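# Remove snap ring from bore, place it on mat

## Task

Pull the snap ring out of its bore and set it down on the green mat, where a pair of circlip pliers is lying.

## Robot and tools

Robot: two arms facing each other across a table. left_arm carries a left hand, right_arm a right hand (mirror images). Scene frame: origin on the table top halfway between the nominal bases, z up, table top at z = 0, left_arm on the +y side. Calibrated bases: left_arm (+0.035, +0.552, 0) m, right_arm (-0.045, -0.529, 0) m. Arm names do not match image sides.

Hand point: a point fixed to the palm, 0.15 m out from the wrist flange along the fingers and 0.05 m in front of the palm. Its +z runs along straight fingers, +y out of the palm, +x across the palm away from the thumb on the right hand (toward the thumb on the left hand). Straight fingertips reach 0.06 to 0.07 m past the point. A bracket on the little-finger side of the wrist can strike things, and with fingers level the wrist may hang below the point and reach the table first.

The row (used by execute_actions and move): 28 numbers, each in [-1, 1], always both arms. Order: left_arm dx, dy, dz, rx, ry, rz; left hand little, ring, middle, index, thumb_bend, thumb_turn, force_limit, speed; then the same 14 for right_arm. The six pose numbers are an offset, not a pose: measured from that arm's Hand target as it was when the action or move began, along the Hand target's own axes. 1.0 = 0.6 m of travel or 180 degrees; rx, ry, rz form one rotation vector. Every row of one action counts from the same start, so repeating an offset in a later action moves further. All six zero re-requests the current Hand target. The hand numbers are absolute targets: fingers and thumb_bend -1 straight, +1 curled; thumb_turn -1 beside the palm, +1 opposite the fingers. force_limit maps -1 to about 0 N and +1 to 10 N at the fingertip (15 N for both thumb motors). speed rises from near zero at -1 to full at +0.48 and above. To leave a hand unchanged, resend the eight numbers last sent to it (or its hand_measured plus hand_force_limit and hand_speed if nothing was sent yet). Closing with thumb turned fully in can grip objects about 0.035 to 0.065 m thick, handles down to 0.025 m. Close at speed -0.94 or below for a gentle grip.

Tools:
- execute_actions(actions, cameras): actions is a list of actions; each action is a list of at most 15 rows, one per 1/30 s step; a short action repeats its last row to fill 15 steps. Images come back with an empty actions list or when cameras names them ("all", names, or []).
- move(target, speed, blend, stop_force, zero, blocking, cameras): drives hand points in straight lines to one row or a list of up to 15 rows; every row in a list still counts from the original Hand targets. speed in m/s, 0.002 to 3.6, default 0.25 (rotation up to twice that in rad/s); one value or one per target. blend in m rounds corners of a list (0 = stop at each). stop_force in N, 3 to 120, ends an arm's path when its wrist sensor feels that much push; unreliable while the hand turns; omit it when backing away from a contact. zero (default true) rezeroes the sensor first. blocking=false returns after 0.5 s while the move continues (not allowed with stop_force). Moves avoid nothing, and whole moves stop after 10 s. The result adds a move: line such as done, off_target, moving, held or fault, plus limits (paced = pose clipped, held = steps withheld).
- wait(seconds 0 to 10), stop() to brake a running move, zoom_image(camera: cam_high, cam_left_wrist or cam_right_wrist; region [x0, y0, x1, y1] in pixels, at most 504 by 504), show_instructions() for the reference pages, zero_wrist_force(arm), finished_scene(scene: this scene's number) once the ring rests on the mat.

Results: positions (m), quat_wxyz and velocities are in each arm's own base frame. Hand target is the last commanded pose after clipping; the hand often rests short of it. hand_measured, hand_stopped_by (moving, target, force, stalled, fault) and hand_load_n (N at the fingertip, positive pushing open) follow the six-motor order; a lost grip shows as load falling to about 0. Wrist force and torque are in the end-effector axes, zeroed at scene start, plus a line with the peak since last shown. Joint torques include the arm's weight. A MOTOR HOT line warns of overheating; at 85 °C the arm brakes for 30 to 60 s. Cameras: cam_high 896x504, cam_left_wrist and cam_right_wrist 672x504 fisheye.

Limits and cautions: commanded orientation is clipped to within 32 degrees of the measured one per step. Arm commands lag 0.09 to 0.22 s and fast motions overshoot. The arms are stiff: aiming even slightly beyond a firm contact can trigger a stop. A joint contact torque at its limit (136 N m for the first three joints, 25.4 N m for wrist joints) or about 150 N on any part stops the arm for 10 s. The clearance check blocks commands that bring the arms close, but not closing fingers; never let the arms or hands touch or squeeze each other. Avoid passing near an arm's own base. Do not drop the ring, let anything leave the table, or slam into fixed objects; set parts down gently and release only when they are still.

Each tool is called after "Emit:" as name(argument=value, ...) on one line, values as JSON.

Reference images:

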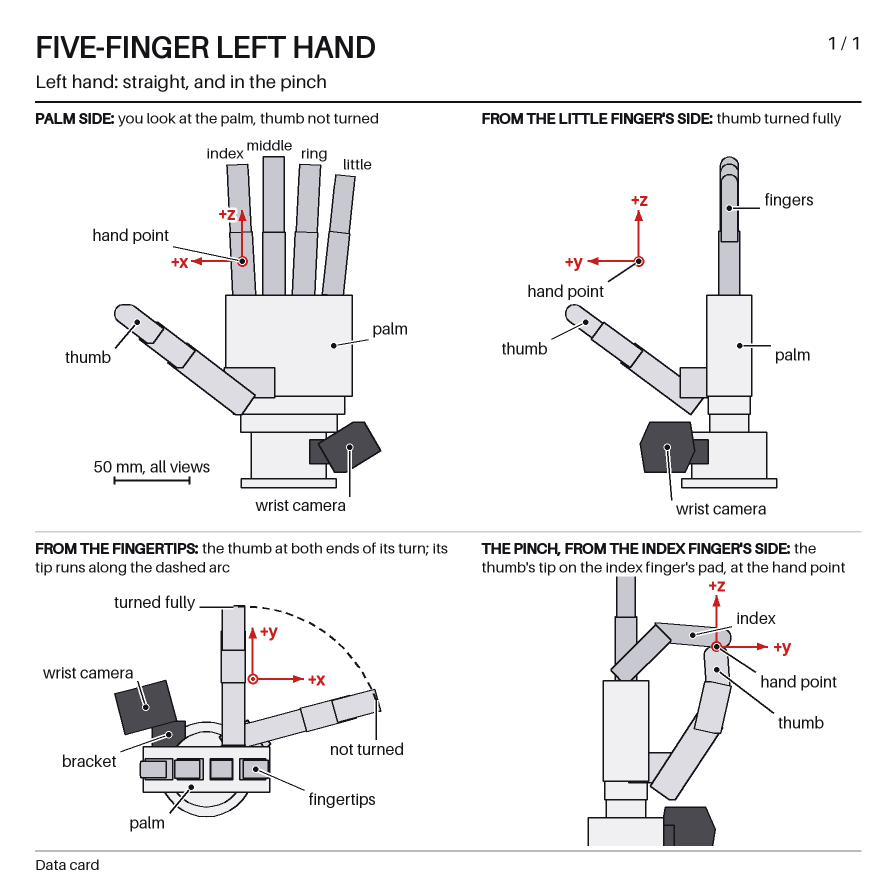

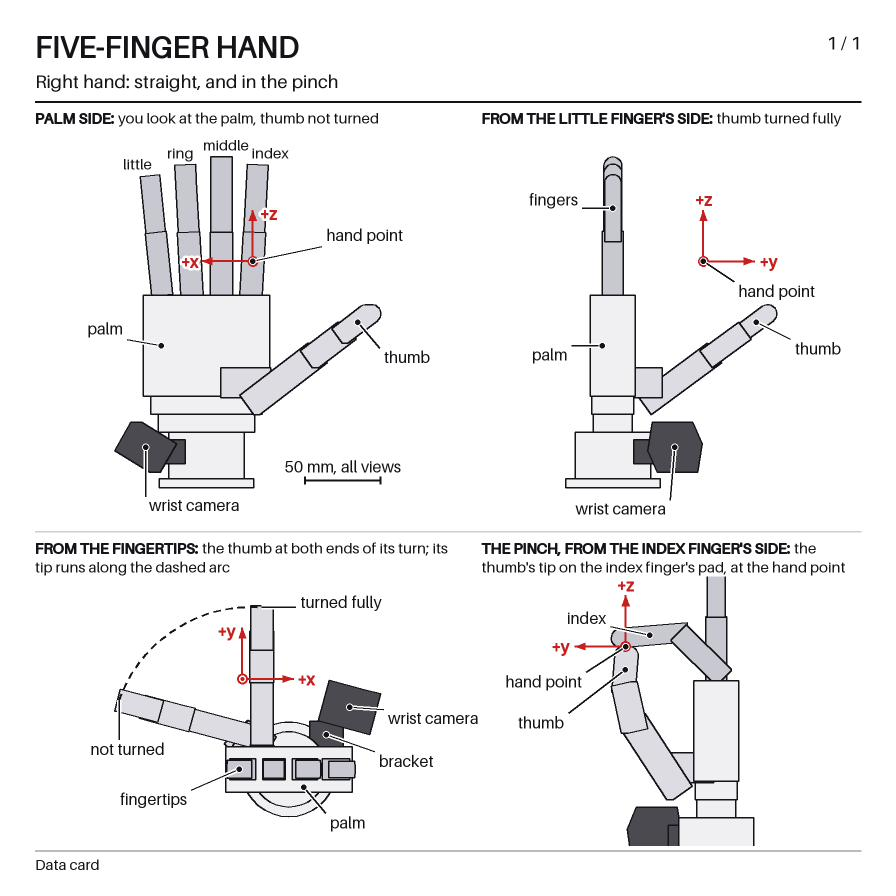

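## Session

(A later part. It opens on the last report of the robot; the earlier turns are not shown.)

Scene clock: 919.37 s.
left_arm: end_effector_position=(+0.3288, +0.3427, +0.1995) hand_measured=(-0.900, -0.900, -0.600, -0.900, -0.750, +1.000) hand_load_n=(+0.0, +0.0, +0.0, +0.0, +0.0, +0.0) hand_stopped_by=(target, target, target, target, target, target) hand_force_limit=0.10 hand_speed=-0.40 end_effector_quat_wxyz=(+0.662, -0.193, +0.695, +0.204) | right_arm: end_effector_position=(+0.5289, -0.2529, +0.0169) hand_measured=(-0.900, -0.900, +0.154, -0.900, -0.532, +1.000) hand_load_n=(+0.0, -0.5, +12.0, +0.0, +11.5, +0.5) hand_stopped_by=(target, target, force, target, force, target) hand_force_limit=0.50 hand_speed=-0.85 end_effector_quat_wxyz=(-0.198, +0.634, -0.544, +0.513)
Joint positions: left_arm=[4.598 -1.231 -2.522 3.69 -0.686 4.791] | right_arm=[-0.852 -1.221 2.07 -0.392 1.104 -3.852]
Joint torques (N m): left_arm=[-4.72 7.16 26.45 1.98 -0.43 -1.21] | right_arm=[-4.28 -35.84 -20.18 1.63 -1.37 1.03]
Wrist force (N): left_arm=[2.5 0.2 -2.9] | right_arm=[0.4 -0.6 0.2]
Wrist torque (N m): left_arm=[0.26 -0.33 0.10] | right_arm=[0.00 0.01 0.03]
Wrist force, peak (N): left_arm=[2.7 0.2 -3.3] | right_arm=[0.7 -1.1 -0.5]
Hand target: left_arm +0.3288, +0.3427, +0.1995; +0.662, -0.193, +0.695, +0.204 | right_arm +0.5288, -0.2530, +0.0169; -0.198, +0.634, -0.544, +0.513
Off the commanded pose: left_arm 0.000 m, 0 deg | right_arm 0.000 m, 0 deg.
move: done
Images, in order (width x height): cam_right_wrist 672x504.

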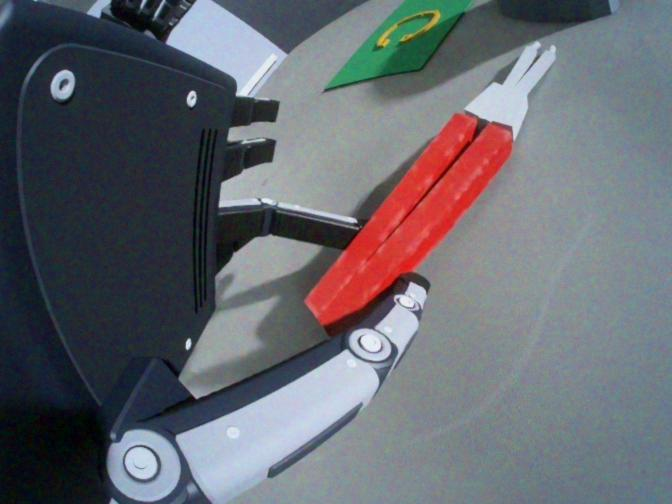

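Emit:
move(target=[0,0,0,0,0,0,-0.9,-0.9,-0.6,-0.9,-0.75,1,0.1,-0.4,-0.0042,0.0081,0.0039,0,0,0,-0.9,-0.9,0.25,-0.9,-0.5,1,0.5,-0.85], speed=0.01, stop_force=4, cameras=["cam_right_wrist", "cam_high"])

Emit:
zoom_image(camera="cam_high", region=[400, 150, 560, 320])

Scene clock: 923.33 s.
left_arm: end_effector_position=(+0.3288, +0.3427, +0.1995) hand_measured=(-0.900, -0.900, -0.600, -0.900, -0.750, +1.000) hand_load_n=(+0.0, +0.0, +0.0, +0.0, +0.0, +0.0) hand_stopped_by=(target, target, target, target, target, target) hand_force_limit=0.10 hand_speed=-0.40 end_effector_quat_wxyz=(+0.662, -0.193, +0.695, +0.204) | right_arm: end_effector_position=(+0.5289, -0.2530, +0.0163) hand_measured=(-0.900, -0.900, +0.154, -0.900, -0.532, +1.000) hand_load_n=(+0.0, +0.0, +12.5, +0.0, +11.0, -0.5) hand_stopped_by=(target, target, force, target, force, target) hand_force_limit=0.50 hand_speed=-0.85 end_effector_quat_wxyz=(-0.198, +0.634, -0.544, +0.513)
Joint positions: left_arm=[4.598 -1.231 -2.522 3.69 -0.686 4.791] | right_arm=[-0.852 -1.219 2.07 -0.393 1.104 -3.852]
Joint torques (N m): left_arm=[-5.05 5.62 26 1.94 -0.19 -1.13] | right_arm=[-8.3 -25.84 -19.79 -0.29 -0.42 -0.64]
Wrist force (N): left_arm=[2.6 0.3 -2.7] | right_arm=[1.0 -3.3 -2.9]
Wrist torque (N m): left_arm=[0.25 -0.34 0.11] | right_arm=[-0.13 0.07 -0.03]
Wrist force, peak (N): left_arm=[2.9 0.0 -3.4] | right_arm=[1.9 -6.6 -6.0]
Hand target: left_arm +0.3288, +0.3427, +0.1995; +0.662, -0.193, +0.695, +0.204 | right_arm +0.5289, -0.2530, +0.0163; -0.198, +0.634, -0.544, +0.513 (not the last commanded pose)
Off the commanded pose: left_arm 0.000 m, 0 deg | right_arm 0.005 m, 0 deg.
move: contact (right_arm)
Images, in order (width x height): cam_high 896x504, cam_right_wrist 672x504.

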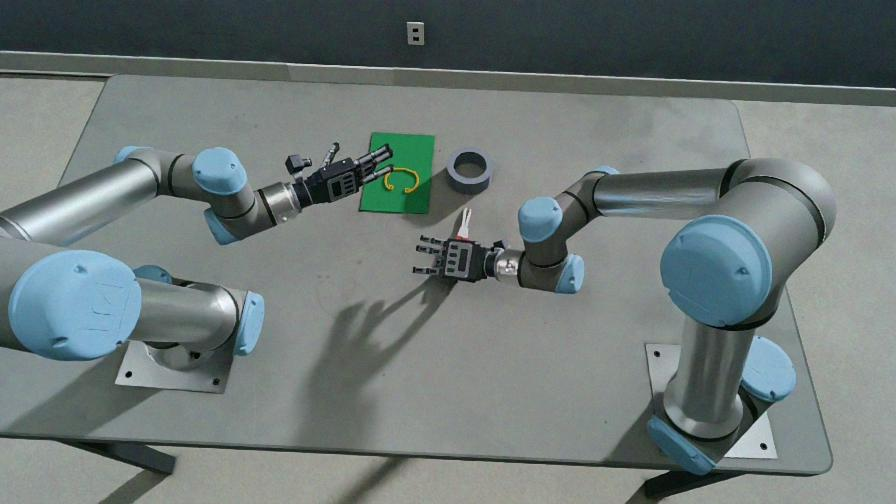

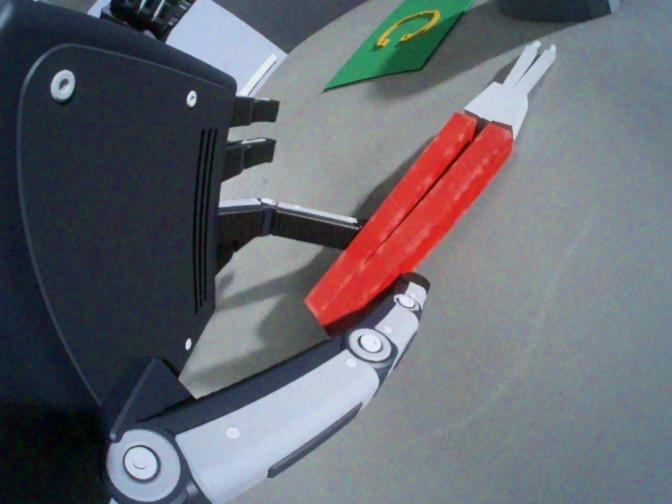

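Scaled by 2.965 from the camera's 896x504 image, which has a finer 1280x720 frame.

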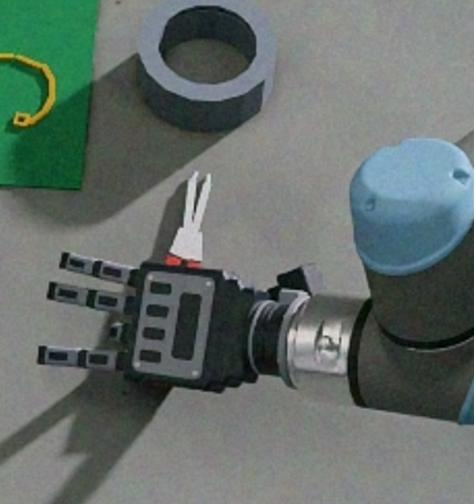

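Emit:
execute_actions(actions=[[[0,0,0,0,0,0,-0.9,-0.9,-0.6,-0.9,-0.75,1,0.1,-0.4,0,0,0,0,0,0,-0.9,-0.9,0.0,-0.9,-0.56,1,0.5,-0.85]],[[0,0,0,0,0,0,-0.9,-0.9,-0.6,-0.9,-0.75,1,0.1,-0.4,0,0,0,0,0,0,-0.9,-0.9,-0.5,-0.9,-0.58,1,0.5,-0.5]]])

Emit:
move(target=[0,0,0,0,0,0,-0.9,-0.9,-0.6,-0.9,-0.75,1,0.1,-0.4,0.0706,-0.135,-0.0658,0,0,0,-0.9,-0.9,-0.5,-0.9,-0.58,1,0.5,-0.5], speed=0.06, cameras=["all"])

Emit:
zoom_image(camera="cam_high", region=[340, 110, 500, 320])

Scene clock: 927.50 s.
left_arm: end_effector_position=(+0.3288, +0.3427, +0.1995) hand_measured=(-0.900, -0.900, -0.600, -0.900, -0.750, +1.000) hand_load_n=(+0.0, +0.0, +0.0, +0.0, +0.0, +0.0) hand_stopped_by=(target, target, target, target, target, target) hand_force_limit=0.10 hand_speed=-0.40 end_effector_quat_wxyz=(+0.662, -0.193, +0.695, +0.204) | right_arm: end_effector_position=(+0.5289, -0.2531, +0.0163) hand_measured=(-0.900, -0.900, -0.500, -0.900, -0.576, +1.000) hand_load_n=(+0.0, +0.0, +0.0, +0.0, -4.0, -2.5) hand_stopped_by=(target, target, target, target, target, target) hand_force_limit=0.50 hand_speed=-0.50 end_effector_quat_wxyz=(-0.198, +0.634, -0.544, +0.513)
Joint positions: left_arm=[4.598 -1.231 -2.522 3.69 -0.686 4.791] | right_arm=[-0.852 -1.219 2.07 -0.393 1.104 -3.852]
Joint torques (N m): left_arm=[-4.14 4.42 26.35 2.03 0.03 -1.08] | right_arm=[5.23 -22.36 -14.4 0.13 0.92 1.77]
Wrist force (N): left_arm=[2.7 -0.3 -2.7] | right_arm=[2.0 -6.6 -1.7]
Wrist torque (N m): left_arm=[0.17 -0.36 0.13] | right_arm=[-0.14 0.04 -0.05]
Wrist force, peak (N): left_arm=[2.7 0.1 -3.4] | right_arm=[2.2 -7.0 -1.4]
Hand target: left_arm +0.3288, +0.3427, +0.1995; +0.662, -0.193, +0.695, +0.204 | right_arm +0.5289, -0.2530, +0.0163; -0.198, +0.634, -0.544, +0.513
Off the commanded pose: left_arm 0.000 m, 0 deg | right_arm 0.000 m, 0 deg.

Scene clock: 929.57 s.
left_arm: end_effector_position=(+0.3288, +0.3427, +0.1995) hand_measured=(-0.900, -0.900, -0.600, -0.900, -0.750, +1.000) hand_load_n=(+0.0, +0.0, +0.0, +0.0, -0.5, +0.0) hand_stopped_by=(target, target, target, target, target, target) hand_force_limit=0.10 hand_speed=-0.40 end_effector_quat_wxyz=(+0.662, -0.193, +0.695, +0.204) | right_arm: end_effector_position=(+0.5291, -0.2521, +0.1159) hand_measured=(-0.900, -0.900, -0.500, -0.900, -0.578, +1.000) hand_load_n=(+0.0, +0.0, +0.0, +0.0, +0.0, +0.5) hand_stopped_by=(target, target, target, target, target, target) hand_force_limit=0.50 hand_speed=-0.50 end_effector_quat_wxyz=(-0.198, +0.634, -0.544, +0.513)
Joint positions: left_arm=[4.598 -1.231 -2.522 3.69 -0.686 4.791] | right_arm=[-0.85 -1.391 1.969 -0.122 1.106 -3.851]
Joint torques (N m): left_arm=[-3.79 3.2 26.35 1.93 0.21 -1.02] | right_arm=[7.28 -21.65 -12.43 -0.75 1.28 0.51]
Wrist force (N): left_arm=[2.8 -0.4 -2.7] | right_arm=[0.4 -0.5 -0.3]
Wrist torque (N m): left_arm=[0.17 -0.37 0.13] | right_arm=[0.07 0.07 0.09]
Wrist force, peak (N): left_arm=[2.8 -0.1 -3.2] | right_arm=[2.1 -6.5 -1.5]
Hand target: left_arm +0.3288, +0.3427, +0.1995; +0.662, -0.193, +0.695, +0.204 | right_arm +0.5291, -0.2520, +0.1158; -0.198, +0.634, -0.544, +0.513
Off the commanded pose: left_arm 0.000 m, 0 deg | right_arm 0.000 m, 0 deg.
move: done

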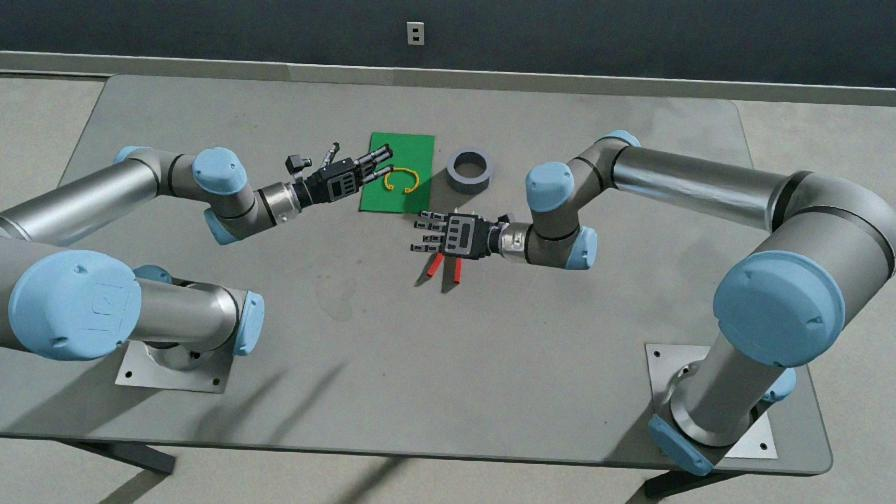

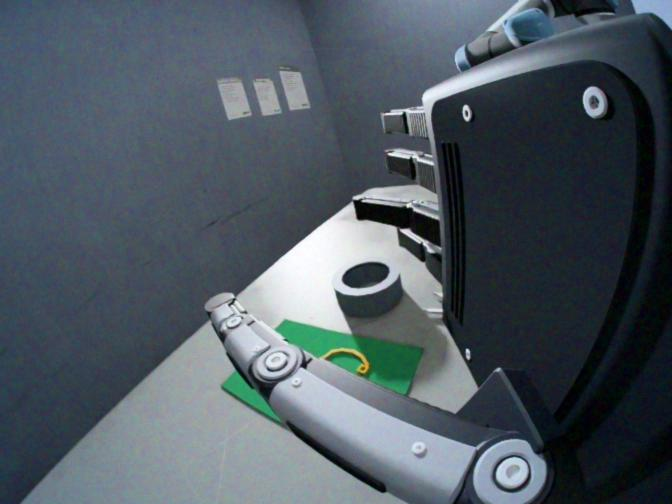

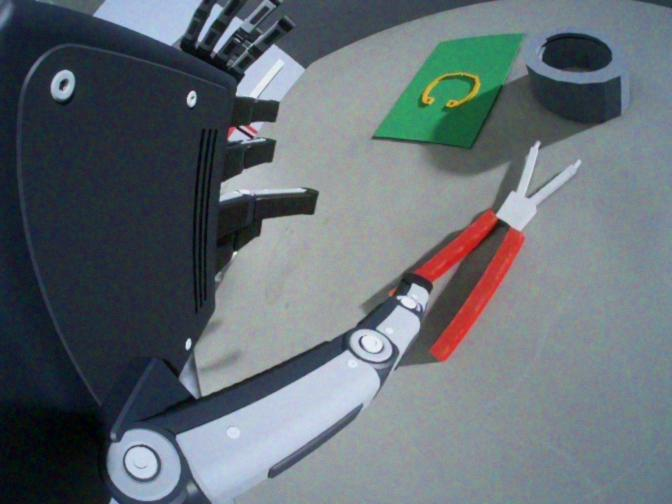

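Scaled by 2.400 from the camera's 896x504 image, which has a finer 1280x720 frame.

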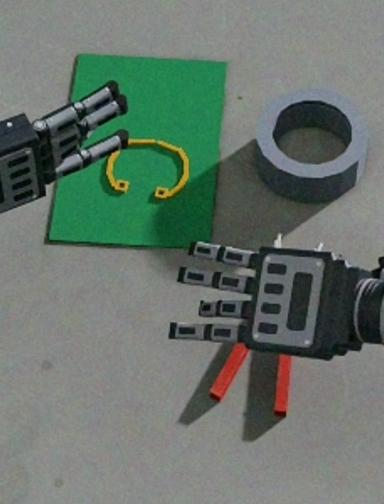

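The ring is lying flat on the green mat, the pliers are resting on the table, and both hands are clear.

Emit:
finished_scene(scene=2)

The scene is finished: the task was done.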